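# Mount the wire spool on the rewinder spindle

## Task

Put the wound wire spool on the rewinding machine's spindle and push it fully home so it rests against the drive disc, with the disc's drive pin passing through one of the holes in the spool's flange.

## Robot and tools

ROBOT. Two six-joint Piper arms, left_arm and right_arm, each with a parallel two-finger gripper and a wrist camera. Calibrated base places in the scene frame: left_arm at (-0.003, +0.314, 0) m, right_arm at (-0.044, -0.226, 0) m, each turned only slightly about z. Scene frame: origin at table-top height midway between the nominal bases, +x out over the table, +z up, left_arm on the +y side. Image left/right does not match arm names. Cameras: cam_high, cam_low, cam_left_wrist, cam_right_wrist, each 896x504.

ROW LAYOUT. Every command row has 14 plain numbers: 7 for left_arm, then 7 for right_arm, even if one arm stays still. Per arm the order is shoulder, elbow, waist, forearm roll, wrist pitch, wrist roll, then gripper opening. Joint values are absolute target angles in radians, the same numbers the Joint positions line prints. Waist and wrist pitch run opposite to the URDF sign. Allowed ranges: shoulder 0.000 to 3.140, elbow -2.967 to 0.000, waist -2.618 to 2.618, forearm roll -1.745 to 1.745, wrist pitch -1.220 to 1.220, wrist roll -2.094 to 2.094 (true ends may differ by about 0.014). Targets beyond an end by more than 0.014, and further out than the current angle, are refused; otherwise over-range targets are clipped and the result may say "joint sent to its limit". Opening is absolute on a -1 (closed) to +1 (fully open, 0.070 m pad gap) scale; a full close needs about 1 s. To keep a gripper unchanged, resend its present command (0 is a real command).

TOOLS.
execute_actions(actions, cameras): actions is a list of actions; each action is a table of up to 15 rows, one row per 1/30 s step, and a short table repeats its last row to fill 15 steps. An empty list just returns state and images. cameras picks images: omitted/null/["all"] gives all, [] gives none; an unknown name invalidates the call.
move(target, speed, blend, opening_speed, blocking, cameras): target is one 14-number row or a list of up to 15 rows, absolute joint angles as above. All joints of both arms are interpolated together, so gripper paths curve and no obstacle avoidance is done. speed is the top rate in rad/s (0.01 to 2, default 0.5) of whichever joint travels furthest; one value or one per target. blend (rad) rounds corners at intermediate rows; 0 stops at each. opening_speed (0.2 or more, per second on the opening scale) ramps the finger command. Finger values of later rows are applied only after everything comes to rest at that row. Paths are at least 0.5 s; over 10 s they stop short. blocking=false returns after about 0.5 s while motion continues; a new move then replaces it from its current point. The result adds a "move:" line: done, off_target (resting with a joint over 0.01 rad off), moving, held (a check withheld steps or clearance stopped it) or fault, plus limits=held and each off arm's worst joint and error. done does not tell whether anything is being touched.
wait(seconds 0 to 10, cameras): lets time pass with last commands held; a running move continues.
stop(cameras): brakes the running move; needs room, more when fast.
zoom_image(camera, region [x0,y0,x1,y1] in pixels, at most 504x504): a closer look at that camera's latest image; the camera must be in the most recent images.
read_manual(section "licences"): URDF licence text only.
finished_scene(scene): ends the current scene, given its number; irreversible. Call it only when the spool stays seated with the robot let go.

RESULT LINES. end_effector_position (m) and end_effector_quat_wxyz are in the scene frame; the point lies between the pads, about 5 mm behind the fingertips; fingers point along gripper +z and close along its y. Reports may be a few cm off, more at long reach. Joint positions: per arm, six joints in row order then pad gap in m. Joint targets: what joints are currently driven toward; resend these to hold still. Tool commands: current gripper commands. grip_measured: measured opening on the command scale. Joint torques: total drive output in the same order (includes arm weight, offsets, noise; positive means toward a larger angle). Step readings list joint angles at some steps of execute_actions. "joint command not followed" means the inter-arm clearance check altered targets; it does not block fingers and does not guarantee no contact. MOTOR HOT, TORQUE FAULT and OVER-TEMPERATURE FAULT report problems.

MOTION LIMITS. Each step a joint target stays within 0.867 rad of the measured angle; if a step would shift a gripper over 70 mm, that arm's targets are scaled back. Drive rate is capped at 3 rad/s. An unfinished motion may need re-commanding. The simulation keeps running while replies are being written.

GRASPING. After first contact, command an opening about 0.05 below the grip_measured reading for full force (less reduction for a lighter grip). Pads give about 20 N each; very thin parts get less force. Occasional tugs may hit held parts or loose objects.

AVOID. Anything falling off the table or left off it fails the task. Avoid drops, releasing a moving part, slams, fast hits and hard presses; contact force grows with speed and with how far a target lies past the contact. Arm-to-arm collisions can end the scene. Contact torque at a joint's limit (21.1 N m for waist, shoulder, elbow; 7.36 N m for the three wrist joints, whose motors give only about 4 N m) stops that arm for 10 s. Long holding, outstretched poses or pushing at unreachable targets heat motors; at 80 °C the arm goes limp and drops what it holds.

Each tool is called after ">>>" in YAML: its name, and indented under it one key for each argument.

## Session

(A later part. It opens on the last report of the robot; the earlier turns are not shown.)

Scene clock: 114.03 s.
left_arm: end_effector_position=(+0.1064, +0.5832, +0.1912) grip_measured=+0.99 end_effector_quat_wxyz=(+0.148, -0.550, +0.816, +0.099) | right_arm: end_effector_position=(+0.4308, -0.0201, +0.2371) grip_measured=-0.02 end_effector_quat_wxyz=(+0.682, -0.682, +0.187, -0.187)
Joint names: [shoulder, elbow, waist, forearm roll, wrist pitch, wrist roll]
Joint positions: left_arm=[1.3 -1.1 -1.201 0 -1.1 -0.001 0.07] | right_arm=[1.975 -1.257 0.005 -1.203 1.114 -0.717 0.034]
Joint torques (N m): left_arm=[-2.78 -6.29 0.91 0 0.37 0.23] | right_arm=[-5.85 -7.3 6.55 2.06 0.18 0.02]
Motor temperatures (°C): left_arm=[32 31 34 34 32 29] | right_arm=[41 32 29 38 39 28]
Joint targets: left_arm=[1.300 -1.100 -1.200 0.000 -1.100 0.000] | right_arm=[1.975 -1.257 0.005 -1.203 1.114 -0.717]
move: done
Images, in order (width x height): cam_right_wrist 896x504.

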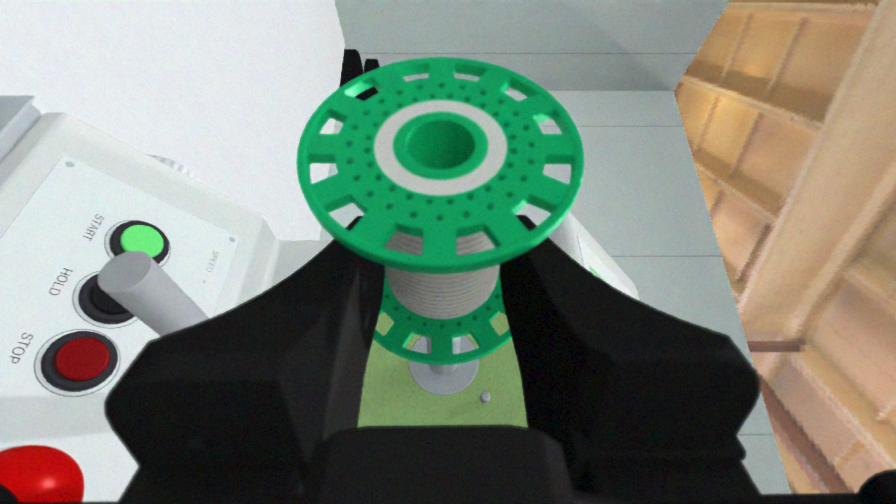

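>>> wait:
  seconds: 0.1

>>> zoom_image:
  camera: "cam_high"
  region: [440, 255, 490, 290]

>>> zoom_image:
  camera: "cam_low"
  region: [425, 185, 515, 240]

>>> zoom_image:
  camera: "cam_right_wrist"
  region: [280, 40, 600, 260]

Scene clock: 116.63 s.
left_arm: end_effector_position=(+0.1064, +0.5832, +0.1912) grip_measured=+0.99 end_effector_quat_wxyz=(+0.148, -0.550, +0.816, +0.099) | right_arm: end_effector_position=(+0.4308, -0.0201, +0.2371) grip_measured=-0.02 end_effector_quat_wxyz=(+0.682, -0.682, +0.187, -0.187)
Joint names: [shoulder, elbow, waist, forearm roll, wrist pitch, wrist roll]
Joint positions: left_arm=[1.3 -1.1 -1.201 0 -1.1 -0.001 0.07] | right_arm=[1.975 -1.257 0.005 -1.203 1.114 -0.717 0.034]
Joint torques (N m): left_arm=[-2.8 -6.46 0.86 0.02 0.36 0.22] | right_arm=[-5.77 -7 5.3 2.27 0.27 -0.08]
Motor temperatures (°C): left_arm=[32 31 34 34 32 29] | right_arm=[41 32 29 39 39 28]
Joint targets: left_arm=[1.300 -1.100 -1.200 0.000 -1.100 0.000] | right_arm=[1.975 -1.257 0.005 -1.203 1.114 -0.717]
Tool commands: left_gripper/opening=+1.0 right_gripper/opening=-0.09
wait: 0.10 s; at rest from the start

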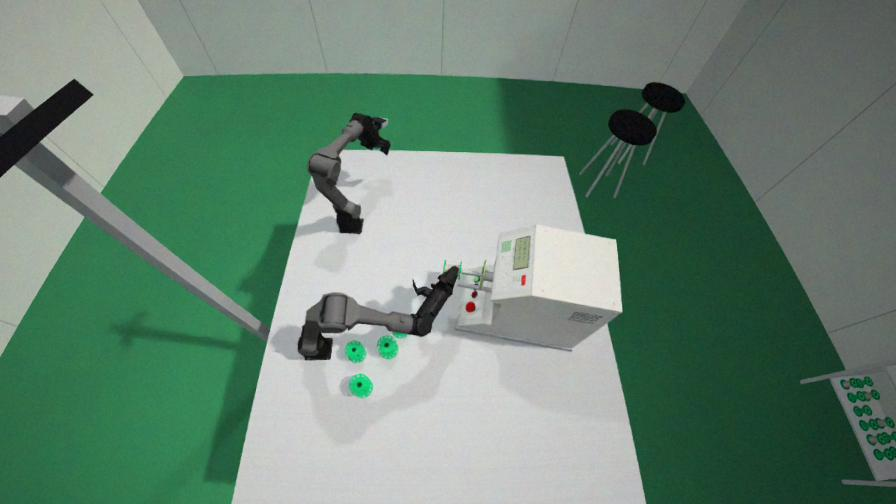

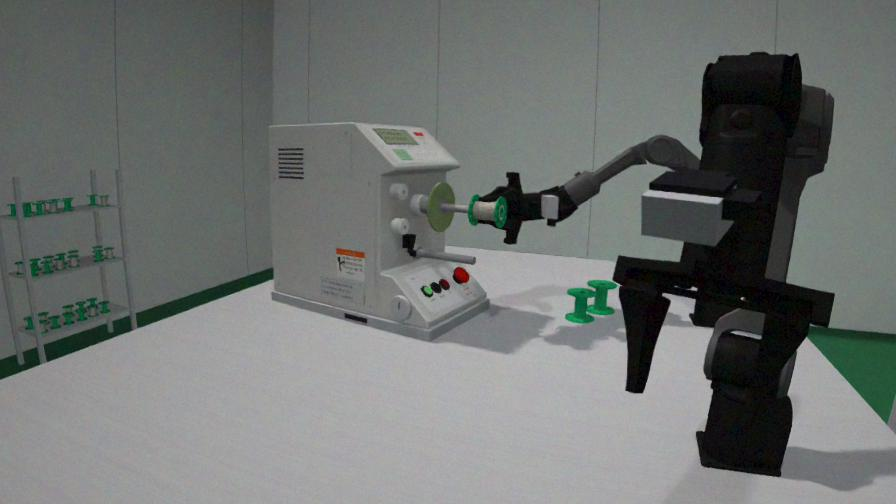

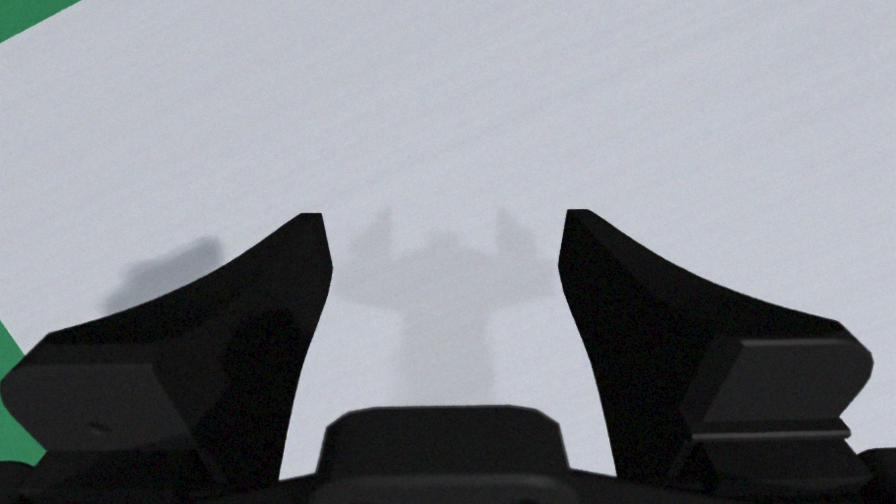

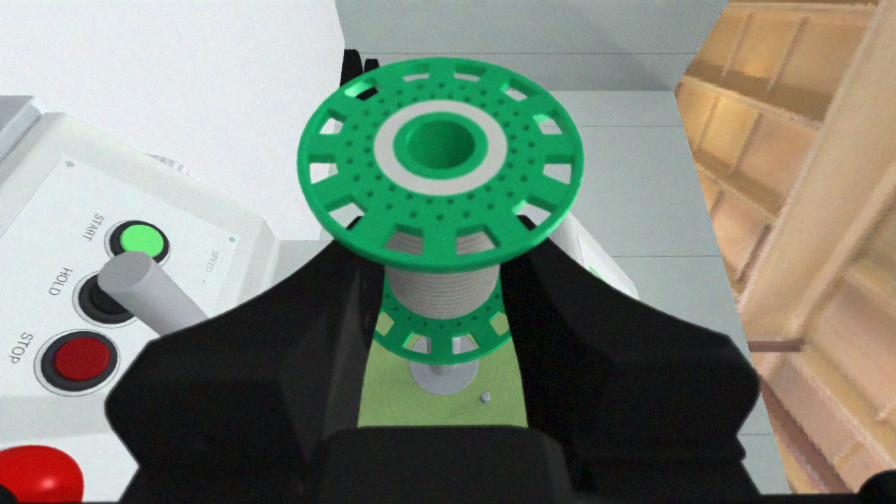

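Scaled by 10.080 from the camera's 896x504 image, which has a finer 1280x720 frame.

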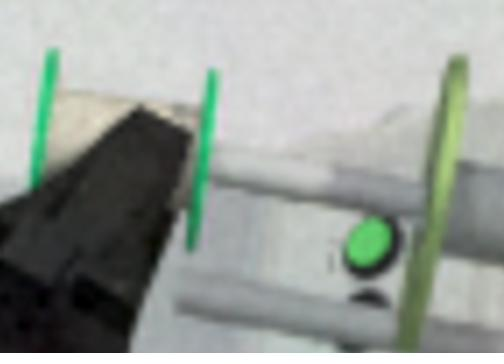

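Scaled by 5.600 from the camera's 896x504 image, which has a finer 1280x720 frame.

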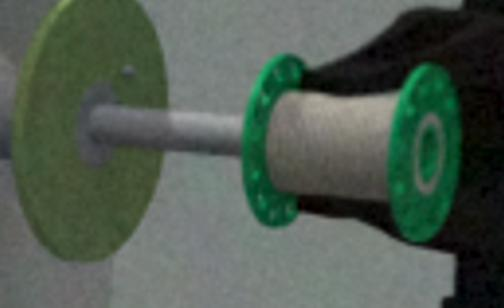

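Scaled by 1.575 from the camera's 896x504 image, which has a finer 1280x720 frame.

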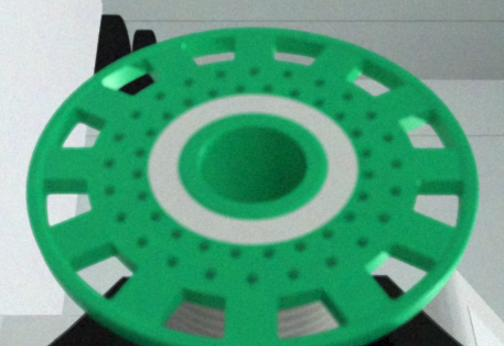

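>>> move:
  target: [1.3, -1.1, -1.2, 0, -1.1, 0, 1, 1.9670, -1.2435, -0.0043, -1.1712, 1.0860, -0.7362, -0.09]
  speed: 0.05
  cameras: ["cam_right_wrist", "cam_high"]

>>> zoom_image:
  camera: "cam_high"
  region: [440, 255, 490, 290]

Scene clock: 119.73 s.
left_arm: end_effector_position=(+0.1064, +0.5832, +0.1912) grip_measured=+0.99 end_effector_quat_wxyz=(+0.148, -0.550, +0.816, +0.099) | right_arm: end_effector_position=(+0.4337, -0.0204, +0.2372) grip_measured=-0.02 end_effector_quat_wxyz=(+0.679, -0.679, +0.198, -0.197)
Joint names: [shoulder, elbow, waist, forearm roll, wrist pitch, wrist roll]
Joint positions: left_arm=[1.3 -1.1 -1.201 0 -1.1 -0.001 0.07] | right_arm=[1.967 -1.244 -0.004 -1.171 1.086 -0.736 0.034]
Joint torques (N m): left_arm=[-2.84 -6.65 0.81 0.03 0.34 0.21] | right_arm=[-6.88 -5.22 6.11 2.07 0.26 -0.01]
Motor temperatures (°C): left_arm=[32 31 34 34 32 29] | right_arm=[41 33 30 40 39 28]
Joint targets: left_arm=[1.300 -1.100 -1.200 0.000 -1.100 0.000] | right_arm=[1.967 -1.243 -0.004 -1.171 1.086 -0.736]
move: done
Images, in order (width x height): cam_high 896x504, cam_right_wrist 896x504.

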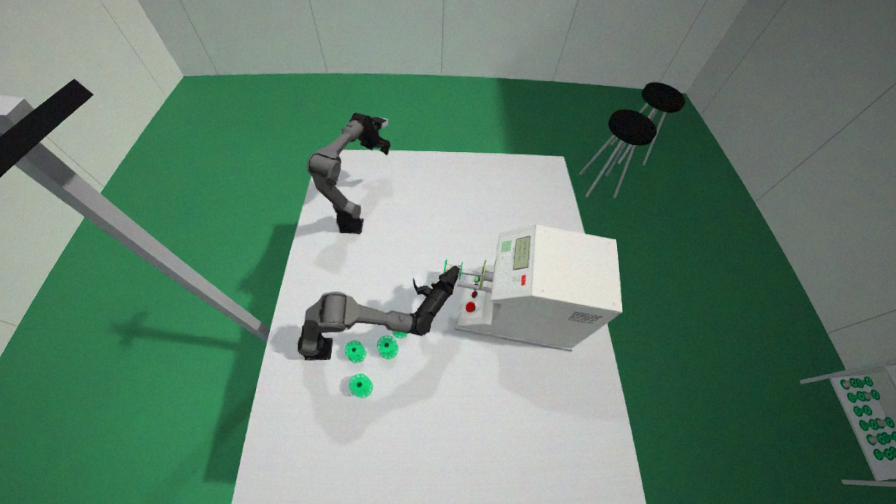

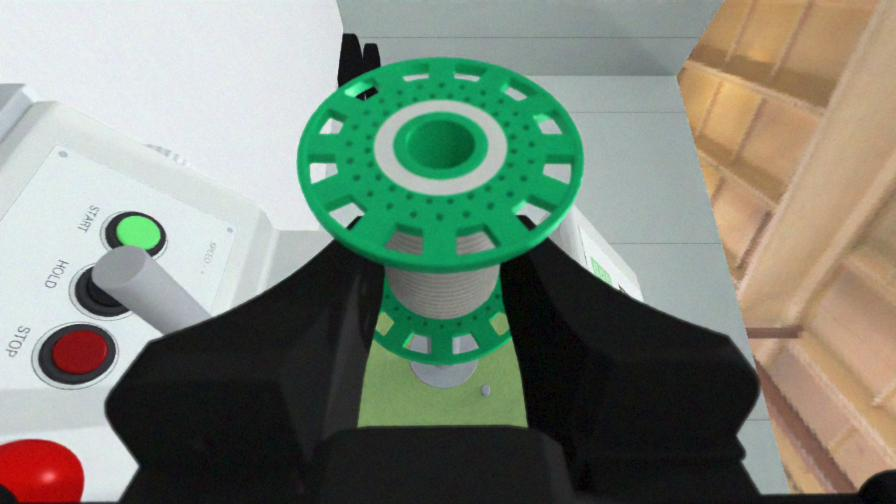

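Scaled by 10.080 from the camera's 896x504 image, which has a finer 1280x720 frame.

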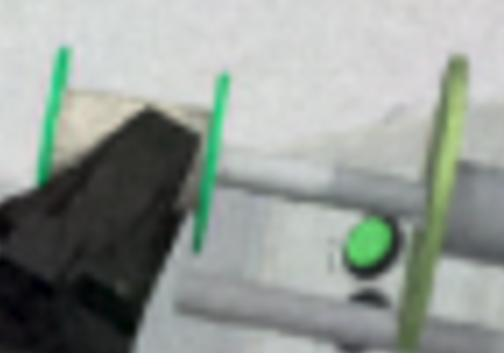

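>>> move:
  target: [1.3, -1.1, -1.2, 0, -1.1, 0, 1, 1.9814, -1.2677, -0.0009, -1.1782, 1.0847, -0.7249, -0.09]
  speed: 0.05
  cameras: ["cam_right_wrist"]

Scene clock: 121.33 s.
left_arm: end_effector_position=(+0.1064, +0.5832, +0.1912) grip_measured=+0.99 end_effector_quat_wxyz=(+0.148, -0.550, +0.816, +0.099) | right_arm: end_effector_position=(+0.4382, -0.0210, +0.2376) grip_measured=-0.02 end_effector_quat_wxyz=(+0.679, -0.679, +0.197, -0.197)
Joint names: [shoulder, elbow, waist, forearm roll, wrist pitch, wrist roll]
Joint positions: left_arm=[1.3 -1.1 -1.201 0 -1.1 -0.001 0.07] | right_arm=[1.981 -1.268 -0.002 -1.179 1.085 -0.725 0.034]
Joint torques (N m): left_arm=[-2.82 -6.76 0.82 0.02 0.34 0.2] | right_arm=[-6.14 -7.4 9.28 2.46 -0.11 0.01]
Motor temperatures (°C): left_arm=[32 31 34 34 32 29] | right_arm=[41 33 30 40 39 28]
Joint targets: left_arm=[1.300 -1.100 -1.200 0.000 -1.100 0.000] | right_arm=[1.981 -1.268 -0.001 -1.178 1.085 -0.725]
move: done
Images, in order (width x height): cam_right_wrist 896x504.

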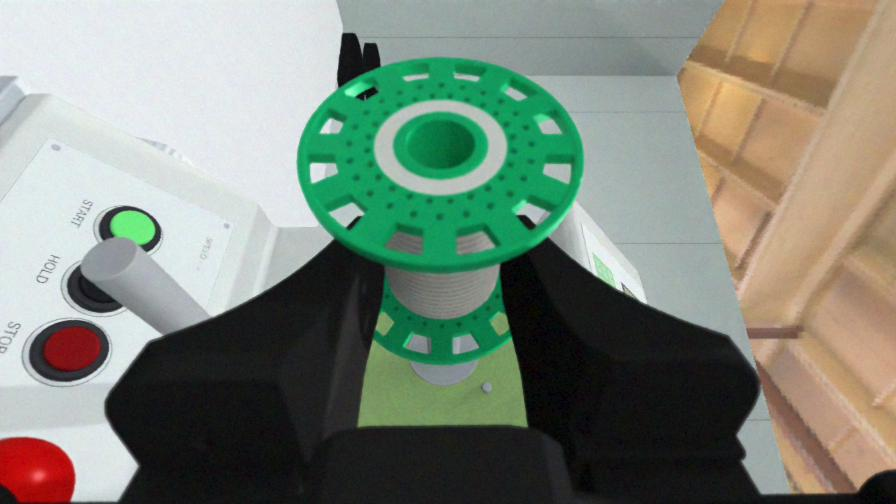

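>>> move:
  target: [1.3, -1.1, -1.2, 0, -1.1, 0, 1, 1.9848, -1.2720, -0.0022, -1.1789, 1.0848, -0.7237, -0.09]
  speed: 0.05
  cameras: []

Scene clock: 123.63 s.
left_arm: end_effector_position=(+0.1064, +0.5832, +0.1912) grip_measured=+0.99 end_effector_quat_wxyz=(+0.148, -0.550, +0.816, +0.099) | right_arm: end_effector_position=(+0.4392, -0.0210, +0.2370) grip_measured=-0.02 end_effector_quat_wxyz=(+0.679, -0.679, +0.197, -0.197)
Joint names: [shoulder, elbow, waist, forearm roll, wrist pitch, wrist roll]
Joint positions: left_arm=[1.3 -1.1 -1.201 0 -1.1 -0.001 0.07] | right_arm=[1.985 -1.271 -0.002 -1.179 1.085 -0.724 0.034]
Joint torques (N m): left_arm=[-2.89 -6.84 0.77 0.01 0.32 0.19] | right_arm=[-6.01 -7.42 8.15 2.32 0.02 0.05]
Motor temperatures (°C): left_arm=[32 31 34 34 32 29] | right_arm=[41 33 30 41 39 28]
Joint targets: left_arm=[1.300 -1.100 -1.200 0.000 -1.100 0.000] | right_arm=[1.985 -1.272 -0.002 -1.179 1.085 -0.724]
move: done
No camera images: "cameras" was empty.

>>> move:
  target: [1.3, -1.1, -1.2, 0, -1.1, 0, 1, 1.9848, -1.2720, -0.0044, -1.1789, 1.0848, -0.7237, -0.09]
  speed: 0.05
  cameras: ["cam_right_wrist", "cam_high"]

>>> zoom_image:
  camera: "cam_high"
  region: [440, 255, 490, 290]

Scene clock: 124.97 s.
left_arm: end_effector_position=(+0.1064, +0.5832, +0.1912) grip_measured=+0.99 end_effector_quat_wxyz=(+0.148, -0.550, +0.816, +0.099) | right_arm: end_effector_position=(+0.4391, -0.0206, +0.2369) grip_measured=-0.02 end_effector_quat_wxyz=(+0.679, -0.679, +0.197, -0.197)
Joint names: [shoulder, elbow, waist, forearm roll, wrist pitch, wrist roll]
Joint positions: left_arm=[1.3 -1.1 -1.201 0 -1.1 -0.001 0.07] | right_arm=[1.985 -1.271 -0.003 -1.179 1.084 -0.724 0.034]
Joint torques (N m): left_arm=[-2.86 -7.01 0.74 0.01 0.32 0.18] | right_arm=[-5.79 -6.43 -0.59 1.25 1.15 0.04]
Motor temperatures (°C): left_arm=[32 31 34 34 32 29] | right_arm=[41 33 30 42 39 28]
Joint targets: left_arm=[1.300 -1.100 -1.200 0.000 -1.100 0.000] | right_arm=[1.985 -1.272 -0.004 -1.179 1.085 -0.724]
move: done
Images, in order (width x height): cam_high 896x504, cam_right_wrist 896x504.

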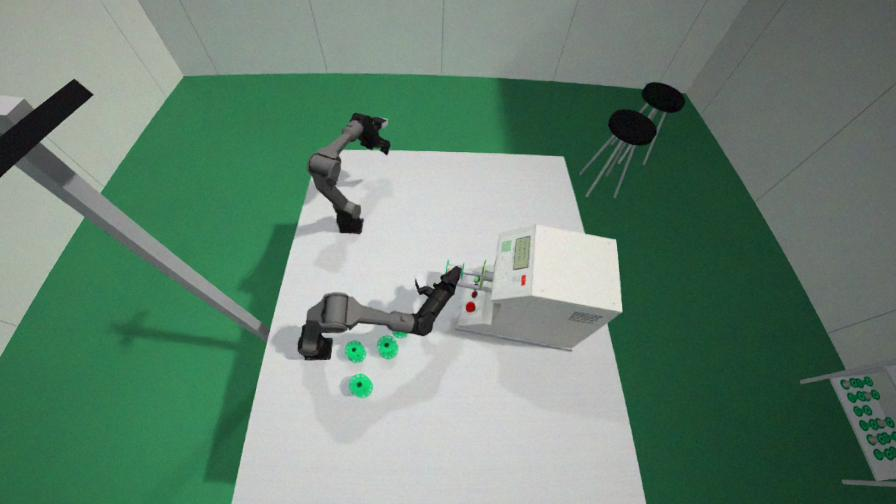

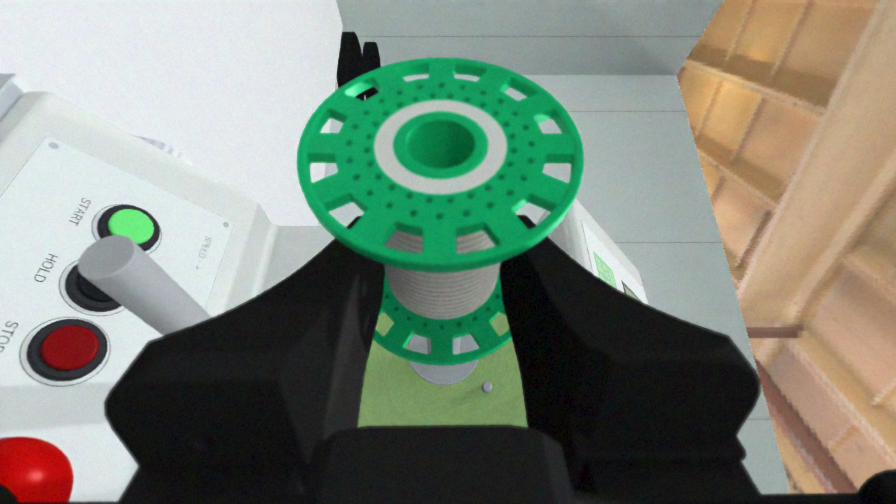

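Scaled by 10.080 from the camera's 896x504 image, which has a finer 1280x720 frame.

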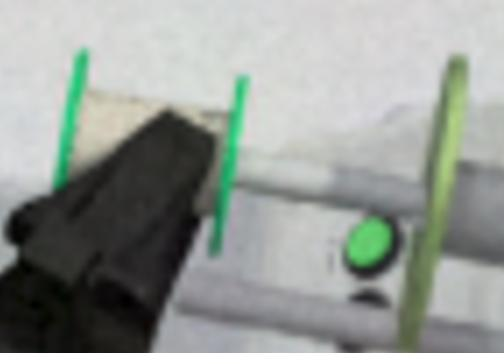

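>>> move:
  target: [1.3, -1.1, -1.2, 0, -1.1, 0, 1, 2.0283, -1.3474, 0.0077, -1.2013, 1.0796, -0.6873, -0.09]
  speed: 0.06
  cameras: ["cam_right_wrist"]

Scene clock: 129.17 s.
left_arm: end_effector_position=(+0.1064, +0.5832, +0.1912) grip_measured=+0.99 end_effector_quat_wxyz=(+0.148, -0.550, +0.816, +0.099) | right_arm: end_effector_position=(+0.4538, -0.0230, +0.2371) grip_measured=-0.02 end_effector_quat_wxyz=(+0.679, -0.679, +0.197, -0.197)
Joint names: [shoulder, elbow, waist, forearm roll, wrist pitch, wrist roll]
Joint positions: left_arm=[1.3 -1.1 -1.201 0 -1.1 -0.001 0.07] | right_arm=[2.029 -1.348 0.006 -1.201 1.08 -0.687 0.034]
Joint torques (N m): left_arm=[-2.92 -7.21 0.72 0 0.3 0.17] | right_arm=[-6.25 -6.34 1.34 1.22 0.97 0]
Motor temperatures (°C): left_arm=[32 32 34 34 32 29] | right_arm=[41 33 30 40 39 28]
Joint targets: left_arm=[1.300 -1.100 -1.200 0.000 -1.100 0.000] | right_arm=[2.028 -1.347 0.008 -1.201 1.080 -0.687]
move: done
Images, in order (width x height): cam_right_wrist 896x504.

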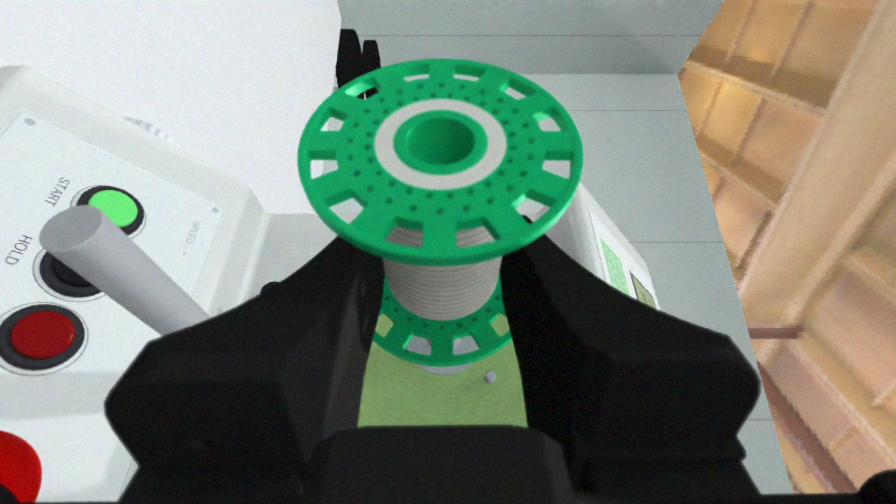

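>>> move:
  target: [1.3, -1.1, -1.2, 0, -1.1, 0, 1, 2.0913, -1.4571, 0.0187, -1.2324, 1.0718, -0.6339, -0.09]
  speed: 0.07
  cameras: ["cam_right_wrist", "cam_high"]

>>> zoom_image:
  camera: "cam_right_wrist"
  region: [350, 290, 550, 430]

>>> zoom_image:
  camera: "cam_high"
  region: [440, 255, 490, 290]

Scene clock: 134.23 s.
left_arm: end_effector_position=(+0.1064, +0.5832, +0.1912) grip_measured=+0.99 end_effector_quat_wxyz=(+0.148, -0.550, +0.816, +0.099) | right_arm: end_effector_position=(+0.4742, -0.0273, +0.2374) grip_measured=-0.02 end_effector_quat_wxyz=(+0.679, -0.679, +0.197, -0.197)
Joint names: [shoulder, elbow, waist, forearm roll, wrist pitch, wrist roll]
Joint positions: left_arm=[1.3 -1.1 -1.201 0 -1.1 -0.001 0.07] | right_arm=[2.091 -1.458 0.018 -1.232 1.072 -0.634 0.034]
Joint torques (N m): left_arm=[-2.99 -7.48 0.7 -0.01 0.28 0.15] | right_arm=[-6.92 -6.97 4.4 1.74 0.57 -0.03]
Motor temperatures (°C): left_arm=[32 32 33 34 32 29] | right_arm=[42 33 30 40 39 28]
Joint targets: left_arm=[1.300 -1.100 -1.200 0.000 -1.100 0.000] | right_arm=[2.091 -1.457 0.019 -1.232 1.072 -0.634]
move: done
Images, in order (width x height): cam_high 896x504, cam_right_wrist 896x504.

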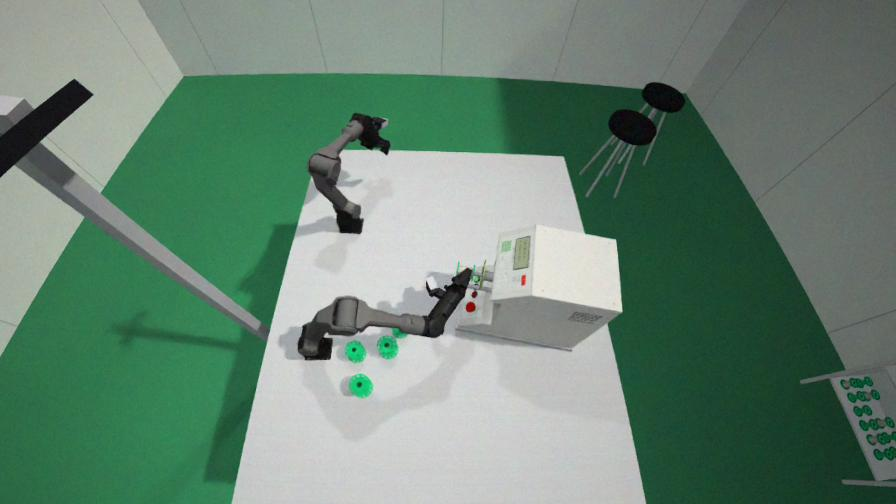

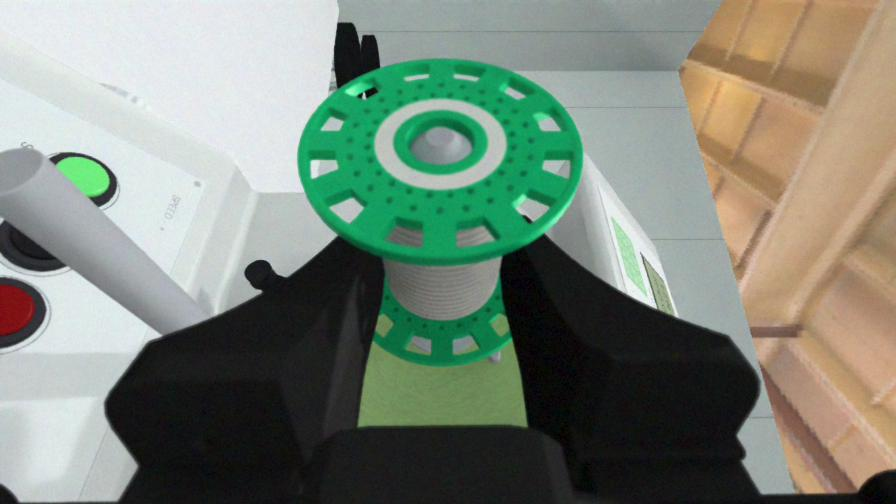

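Scaled by 2.520 from the camera's 896x504 image, which has a finer 1280x720 frame.

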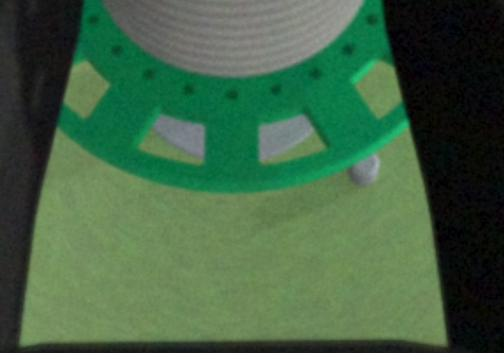

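Scaled by 10.080 from the camera's 896x504 image, which has a finer 1280x720 frame.

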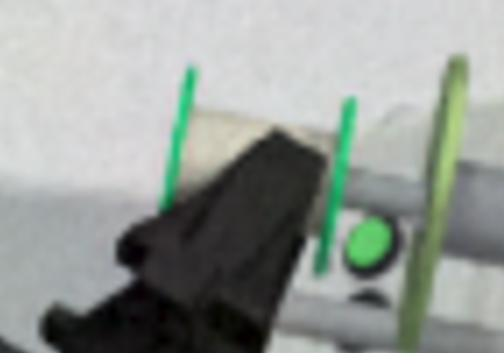

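>>> execute_actions:
  actions: []
  cameras: ["cam_right_wrist","cam_high"]

Scene clock: 142.73 s.
left_arm: end_effector_position=(+0.1064, +0.5832, +0.1912) grip_measured=+0.99 end_effector_quat_wxyz=(+0.148, -0.550, +0.816, +0.099) | right_arm: end_effector_position=(+0.4741, -0.0272, +0.2373) grip_measured=-0.02 end_effector_quat_wxyz=(+0.679, -0.679, +0.197, -0.197)
Joint names: [shoulder, elbow, waist, forearm roll, wrist pitch, wrist roll]
Joint positions: left_arm=[1.3 -1.1 -1.201 0 -1.1 -0.001 0.07] | right_arm=[2.091 -1.458 0.018 -1.232 1.072 -0.634 0.034]
Joint torques (N m): left_arm=[-3.03 -7.83 0.57 -0.03 0.26 0.12] | right_arm=[-7.64 -5.93 1.34 1.41 0.98 0.04]
Motor temperatures (°C): left_arm=[32 32 33 34 32 29] | right_arm=[43 33 30 40 39 28]
Joint targets: left_arm=[1.300 -1.100 -1.200 0.000 -1.100 0.000] | right_arm=[2.091 -1.457 0.019 -1.232 1.072 -0.634]
Tool commands: left_gripper/opening=+1.0 right_gripper/opening=-0.09
Images, in order (width x height): cam_high 896x504, cam_right_wrist 896x504.

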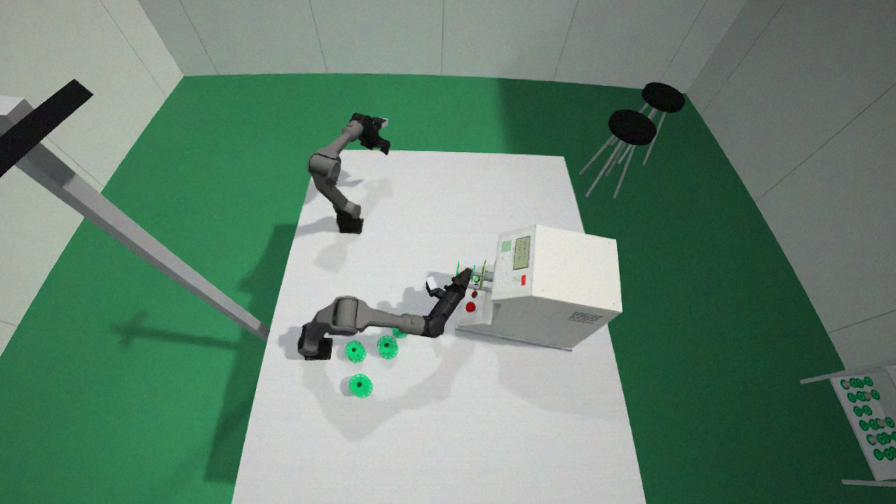

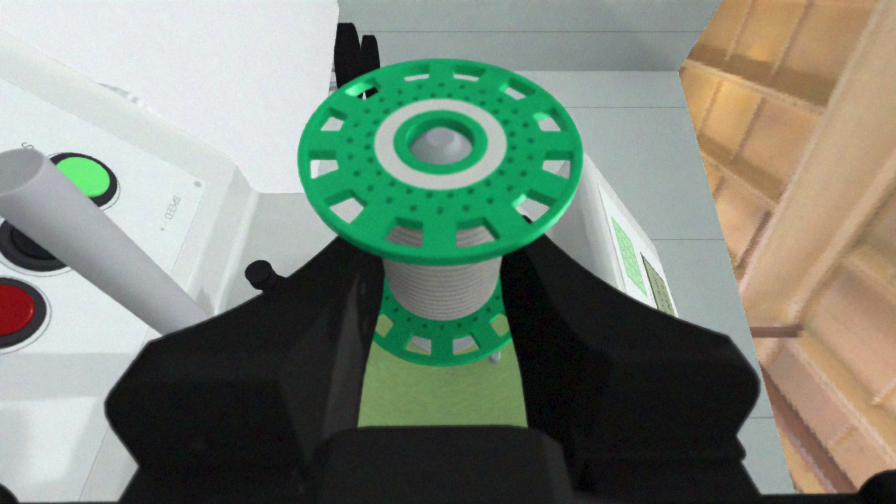

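>>> move:
  target: [1.3,-1.1,-1.2,0,-1.1,0,1.0,2.1122,-1.5257,0.0238,-1.2921,1.0428,-0.5777,-0.09]
  speed: 0.06
  cameras: ["cam_right_wrist"]

>>> zoom_image:
  camera: "cam_right_wrist"
  region: [350, 290, 550, 430]

Scene clock: 151.33 s.
left_arm: end_effector_position=(+0.1064, +0.5832, +0.1912) grip_measured=+0.99 end_effector_quat_wxyz=(+0.148, -0.550, +0.816, +0.099) | right_arm: end_effector_position=(+0.4837, -0.0289, +0.2374) grip_measured=-0.02 end_effector_quat_wxyz=(+0.667, -0.691, +0.196, -0.198)
Joint names: [shoulder, elbow, waist, forearm roll, wrist pitch, wrist roll]
Joint positions: left_arm=[1.3 -1.1 -1.201 0 -1.1 -0.001 0.07] | right_arm=[2.112 -1.526 0.023 -1.292 1.043 -0.577 0.034]
Joint torques (N m): left_arm=[-3.08 -7.73 0.51 -0.05 0.27 0.1] | right_arm=[-6.67 -6.87 2.18 1.5 0.77 -0.05]
Motor temperatures (°C): left_arm=[32 32 33 34 32 29] | right_arm=[43 33 30 40 39 28]
Joint targets: left_arm=[1.300 -1.100 -1.200 0.000 -1.100 0.000] | right_arm=[2.112 -1.526 0.024 -1.292 1.043 -0.578]
move: done
Images, in order (width x height): cam_right_wrist 896x504.

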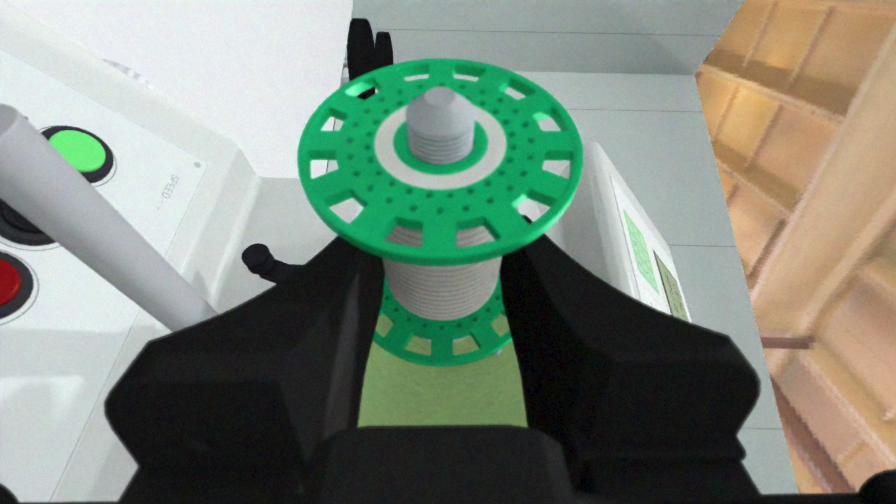

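Scaled by 2.520 from the camera's 896x504 image, which has a finer 1280x720 frame.

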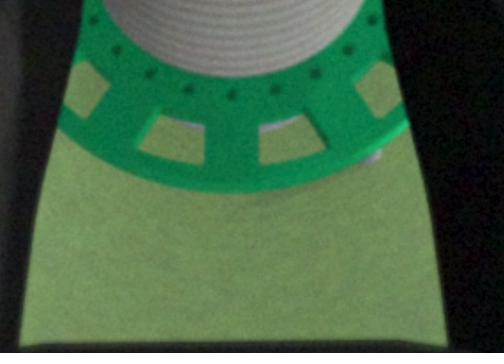

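>>> move:
  target: [1.3,-1.1,-1.2,0,-1.1,0,1.0,2.1319,-1.5610,0.0269,-1.3027,1.0413,-0.5595,-0.09]
  speed: 0.05
  cameras: ["cam_right_wrist"]

>>> zoom_image:
  camera: "cam_right_wrist"
  region: [430, 280, 550, 380]

Scene clock: 162.13 s.
left_arm: end_effector_position=(+0.1064, +0.5832, +0.1912) grip_measured=+0.99 end_effector_quat_wxyz=(+0.148, -0.550, +0.816, +0.099) | right_arm: end_effector_position=(+0.4898, -0.0303, +0.2371) grip_measured=-0.02 end_effector_quat_wxyz=(+0.667, -0.691, +0.196, -0.198)
Joint names: [shoulder, elbow, waist, forearm roll, wrist pitch, wrist roll]
Joint positions: left_arm=[1.3 -1.1 -1.201 0 -1.1 -0.001 0.07] | right_arm=[2.132 -1.561 0.026 -1.303 1.041 -0.56 0.034]
Joint torques (N m): left_arm=[-3.11 -7.54 0.44 -0.06 0.29 0.07] | right_arm=[-6.6 -6.79 3.27 1.34 0.42 0]
Motor temperatures (°C): left_arm=[32 32 33 34 32 29] | right_arm=[43 33 30 39 39 28]
Joint targets: left_arm=[1.300 -1.100 -1.200 0.000 -1.100 0.000] | right_arm=[2.132 -1.561 0.027 -1.303 1.041 -0.560]
move: done
Images, in order (width x height): cam_right_wrist 896x504.

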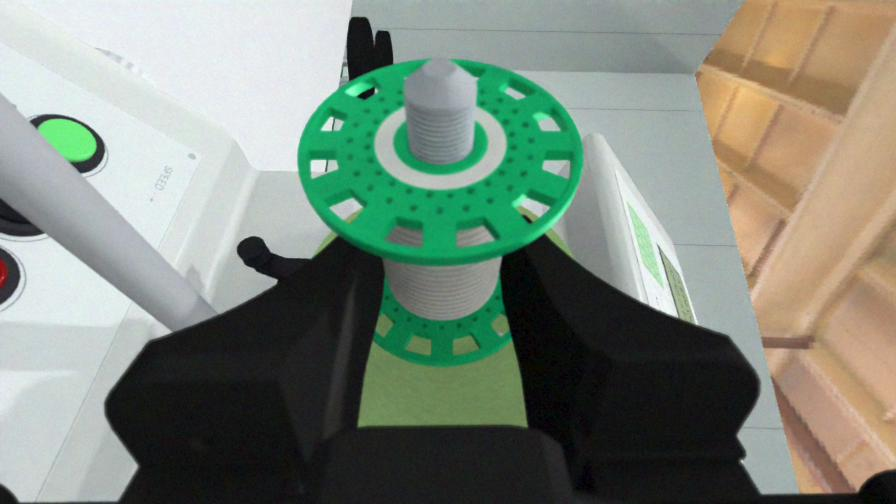

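Scaled by 4.200 from the camera's 896x504 image, which has a finer 1280x720 frame.

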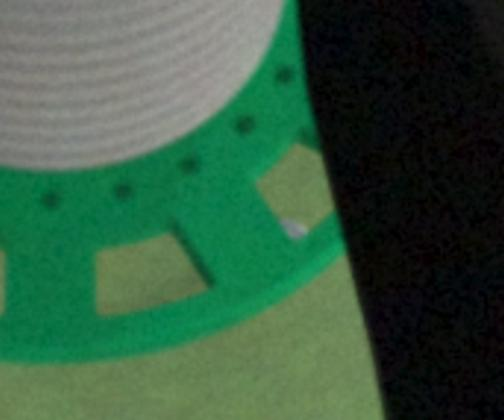

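>>> move:
  target: [1.3,-1.1,-1.2,0,-1.1,0,1.0,2.1418,-1.5787,0.0284,-1.3080,1.0405,-0.5504,-0.09]
  speed: 0.04
  cameras: ["cam_right_wrist"]

>>> zoom_image:
  camera: "cam_right_wrist"
  region: [470, 290, 530, 350]

Scene clock: 167.20 s.
left_arm: end_effector_position=(+0.1064, +0.5832, +0.1912) grip_measured=+0.99 end_effector_quat_wxyz=(+0.148, -0.550, +0.816, +0.099) | right_arm: end_effector_position=(+0.4925, -0.0310, +0.2376) grip_measured=-0.02 end_effector_quat_wxyz=(+0.667, -0.691, +0.196, -0.198)
Joint names: [shoulder, elbow, waist, forearm roll, wrist pitch, wrist roll]
Joint positions: left_arm=[1.3 -1.1 -1.201 0 -1.1 -0.001 0.07] | right_arm=[2.141 -1.579 0.028 -1.308 1.041 -0.55 0.034]
Joint torques (N m): left_arm=[-3.19 -7.42 0.4 -0.08 0.31 0.05] | right_arm=[-6.81 -7.43 2.82 1.45 0.57 0.01]
Motor temperatures (°C): left_arm=[32 32 33 33 32 29] | right_arm=[44 33 30 39 38 28]
Joint targets: left_arm=[1.300 -1.100 -1.200 0.000 -1.100 0.000] | right_arm=[2.142 -1.579 0.028 -1.308 1.040 -0.550]
move: done
Images, in order (width x height): cam_right_wrist 896x504.

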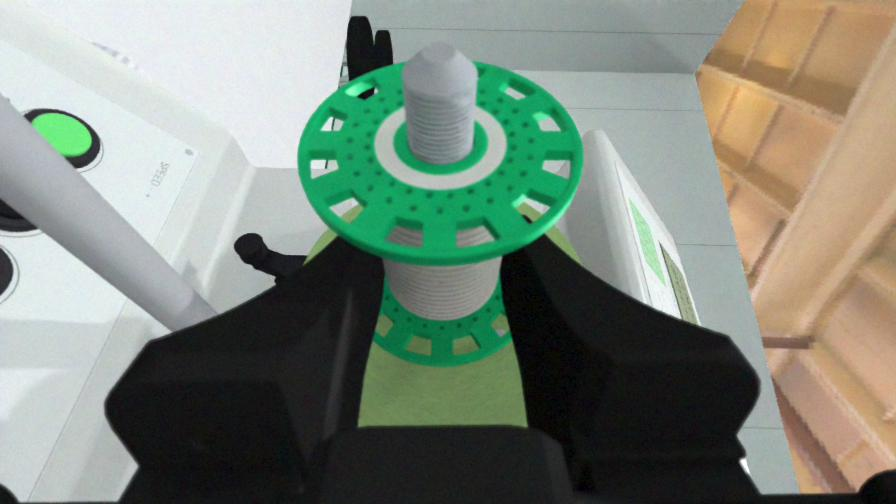

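Scaled by 8.400 from the camera's 896x504 image, which has a finer 1280x720 frame.

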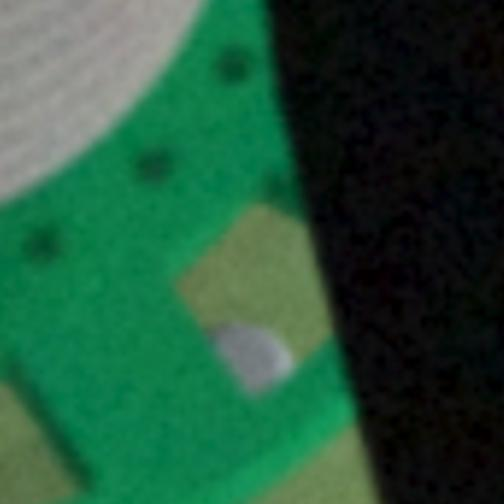

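>>> move:
  target: [1.3,-1.1,-1.2,0,-1.1,0,1.0,2.1500,-1.5934,0.0297,-1.3124,1.0399,-0.5428,-0.09]
  speed: 0.03
  cameras: ["cam_right_wrist"]

>>> zoom_image:
  camera: "cam_right_wrist"
  region: [470, 290, 530, 350]

Scene clock: 169.90 s.
left_arm: end_effector_position=(+0.1064, +0.5832, +0.1912) grip_measured=+0.99 end_effector_quat_wxyz=(+0.148, -0.550, +0.816, +0.099) | right_arm: end_effector_position=(+0.4950, -0.0313, +0.2370) grip_measured=-0.02 end_effector_quat_wxyz=(+0.667, -0.691, +0.196, -0.198)
Joint names: [shoulder, elbow, waist, forearm roll, wrist pitch, wrist roll]
Joint positions: left_arm=[1.3 -1.1 -1.201 0 -1.1 -0.001 0.07] | right_arm=[2.15 -1.593 0.029 -1.312 1.04 -0.543 0.034]
Joint torques (N m): left_arm=[-3.23 -7.33 0.4 -0.09 0.33 0.05] | right_arm=[-6.88 -7.08 3.14 1.4 0.47 0.02]
Motor temperatures (°C): left_arm=[32 32 33 33 32 29] | right_arm=[44 33 29 39 38 28]
Joint targets: left_arm=[1.300 -1.100 -1.200 0.000 -1.100 0.000] | right_arm=[2.150 -1.593 0.030 -1.312 1.040 -0.543]
move: done
Images, in order (width x height): cam_right_wrist 896x504.

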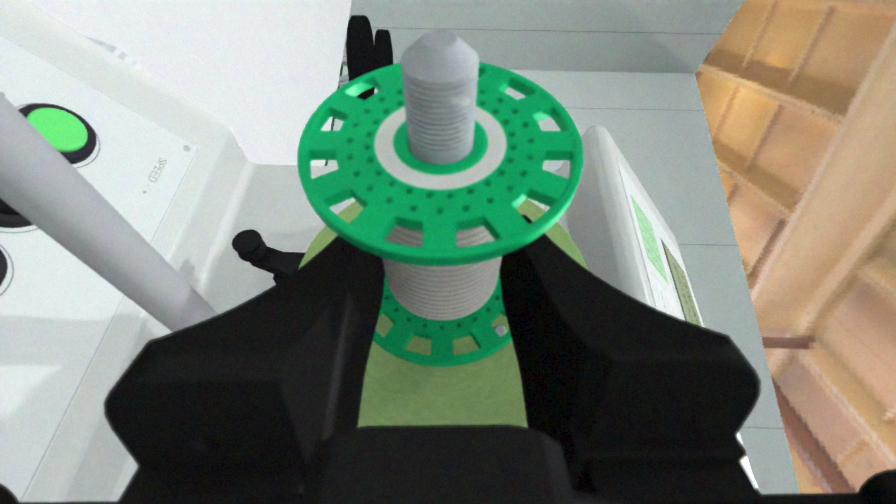

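Scaled by 8.400 from the camera's 896x504 image, which has a finer 1280x720 frame.

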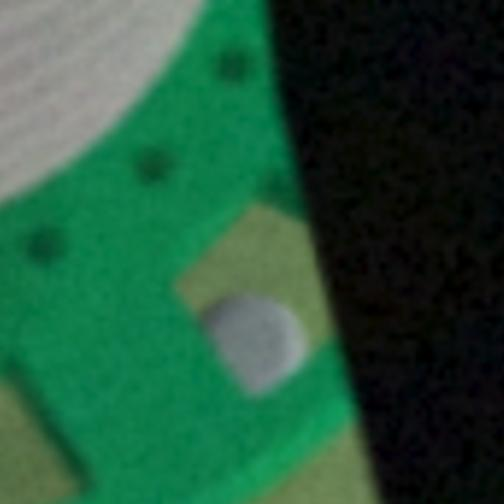

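>>> move:
  target: [1.3,-1.1,-1.2,0,-1.1,0,1.0,2.1582,-1.6081,0.0309,-1.3168,1.0393,-0.5352,-0.09]
  speed: 0.03
  cameras: ["cam_right_wrist"]

>>> zoom_image:
  camera: "cam_right_wrist"
  region: [470, 290, 530, 350]

Scene clock: 172.60 s.
left_arm: end_effector_position=(+0.1064, +0.5832, +0.1912) grip_measured=+0.99 end_effector_quat_wxyz=(+0.148, -0.550, +0.816, +0.099) | right_arm: end_effector_position=(+0.4975, -0.0321, +0.2373) grip_measured=-0.02 end_effector_quat_wxyz=(+0.667, -0.691, +0.196, -0.199)
Joint names: [shoulder, elbow, waist, forearm roll, wrist pitch, wrist roll]
Joint positions: left_arm=[1.3 -1.1 -1.201 0 -1.1 -0.001 0.07] | right_arm=[2.158 -1.608 0.031 -1.317 1.039 -0.535 0.034]
Joint torques (N m): left_arm=[-3.23 -7.27 0.37 -0.1 0.33 0.04] | right_arm=[-6.91 -7.31 3.57 1.49 0.43 0.03]
Motor temperatures (°C): left_arm=[32 32 33 33 32 29] | right_arm=[44 33 29 39 38 28]
Joint targets: left_arm=[1.300 -1.100 -1.200 0.000 -1.100 0.000] | right_arm=[2.158 -1.608 0.031 -1.317 1.039 -0.535]
move: done
Images, in order (width x height): cam_right_wrist 896x504.

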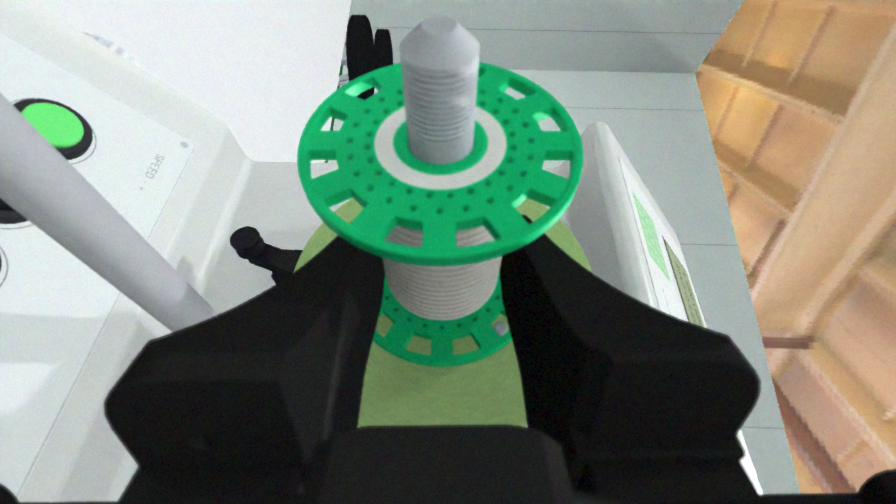

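Scaled by 8.400 from the camera's 896x504 image, which has a finer 1280x720 frame.

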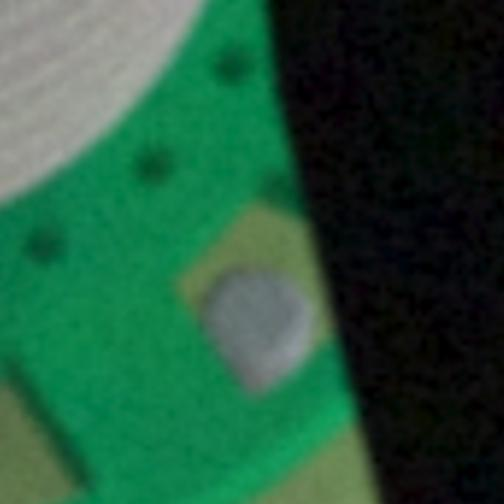

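>>> zoom_image:
  camera: "cam_right_wrist"
  region: [360, 270, 530, 370]

>>> zoom_image:
  camera: "cam_right_wrist"
  region: [290, 50, 590, 270]

Scaled by 2.965 from the camera's 896x504 image, which has a finer 1280x720 frame.

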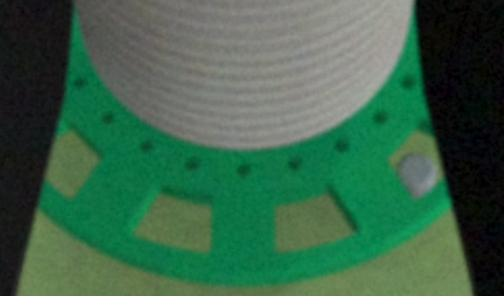

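Scaled by 1.680 from the camera's 896x504 image, which has a finer 1280x720 frame.

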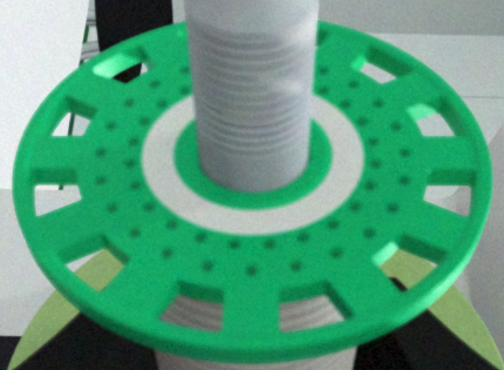

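>>> move:
  target: [1.3,-1.1,-1.2,0,-1.1,0,1.0,2.1722,-1.6180,0.0317,-1.2990,1.0495,-0.5412,-0.09]
  speed: 0.03
  cameras: ["cam_right_wrist"]

>>> zoom_image:
  camera: "cam_right_wrist"
  region: [470, 290, 530, 350]

Scene clock: 192.60 s.
left_arm: end_effector_position=(+0.1064, +0.5832, +0.1912) grip_measured=+0.99 end_effector_quat_wxyz=(+0.148, -0.550, +0.816, +0.099) | right_arm: end_effector_position=(+0.5001, -0.0324, +0.2371) grip_measured=-0.02 end_effector_quat_wxyz=(+0.673, -0.685, +0.197, -0.198)
Joint names: [shoulder, elbow, waist, forearm roll, wrist pitch, wrist roll]
Joint positions: left_arm=[1.3 -1.1 -1.201 0 -1.1 -0.001 0.07] | right_arm=[2.172 -1.618 0.032 -1.299 1.049 -0.541 0.034]
Joint torques (N m): left_arm=[-3.29 -7.12 0.31 -0.11 0.36 0.01] | right_arm=[-7.01 -7.17 2.06 1.42 0.81 -0.06]
Motor temperatures (°C): left_arm=[32 32 33 33 32 29] | right_arm=[44 33 29 40 38 28]
Joint targets: left_arm=[1.300 -1.100 -1.200 0.000 -1.100 0.000] | right_arm=[2.172 -1.618 0.032 -1.299 1.050 -0.541]
move: done
Images, in order (width x height): cam_right_wrist 896x504.

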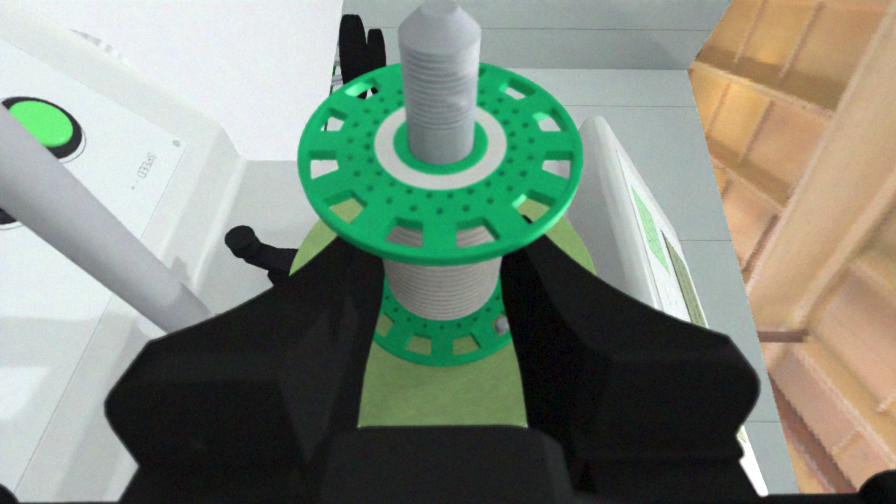

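Scaled by 8.400 from the camera's 896x504 image, which has a finer 1280x720 frame.

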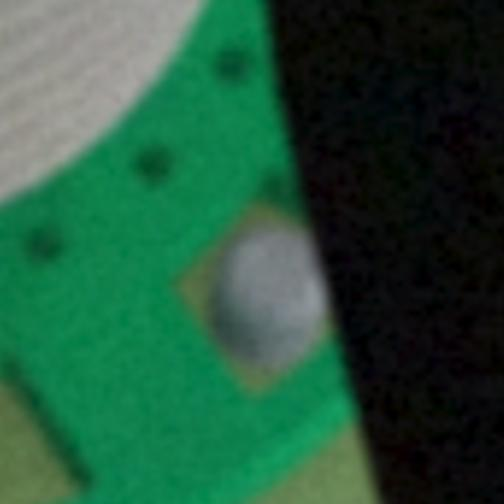

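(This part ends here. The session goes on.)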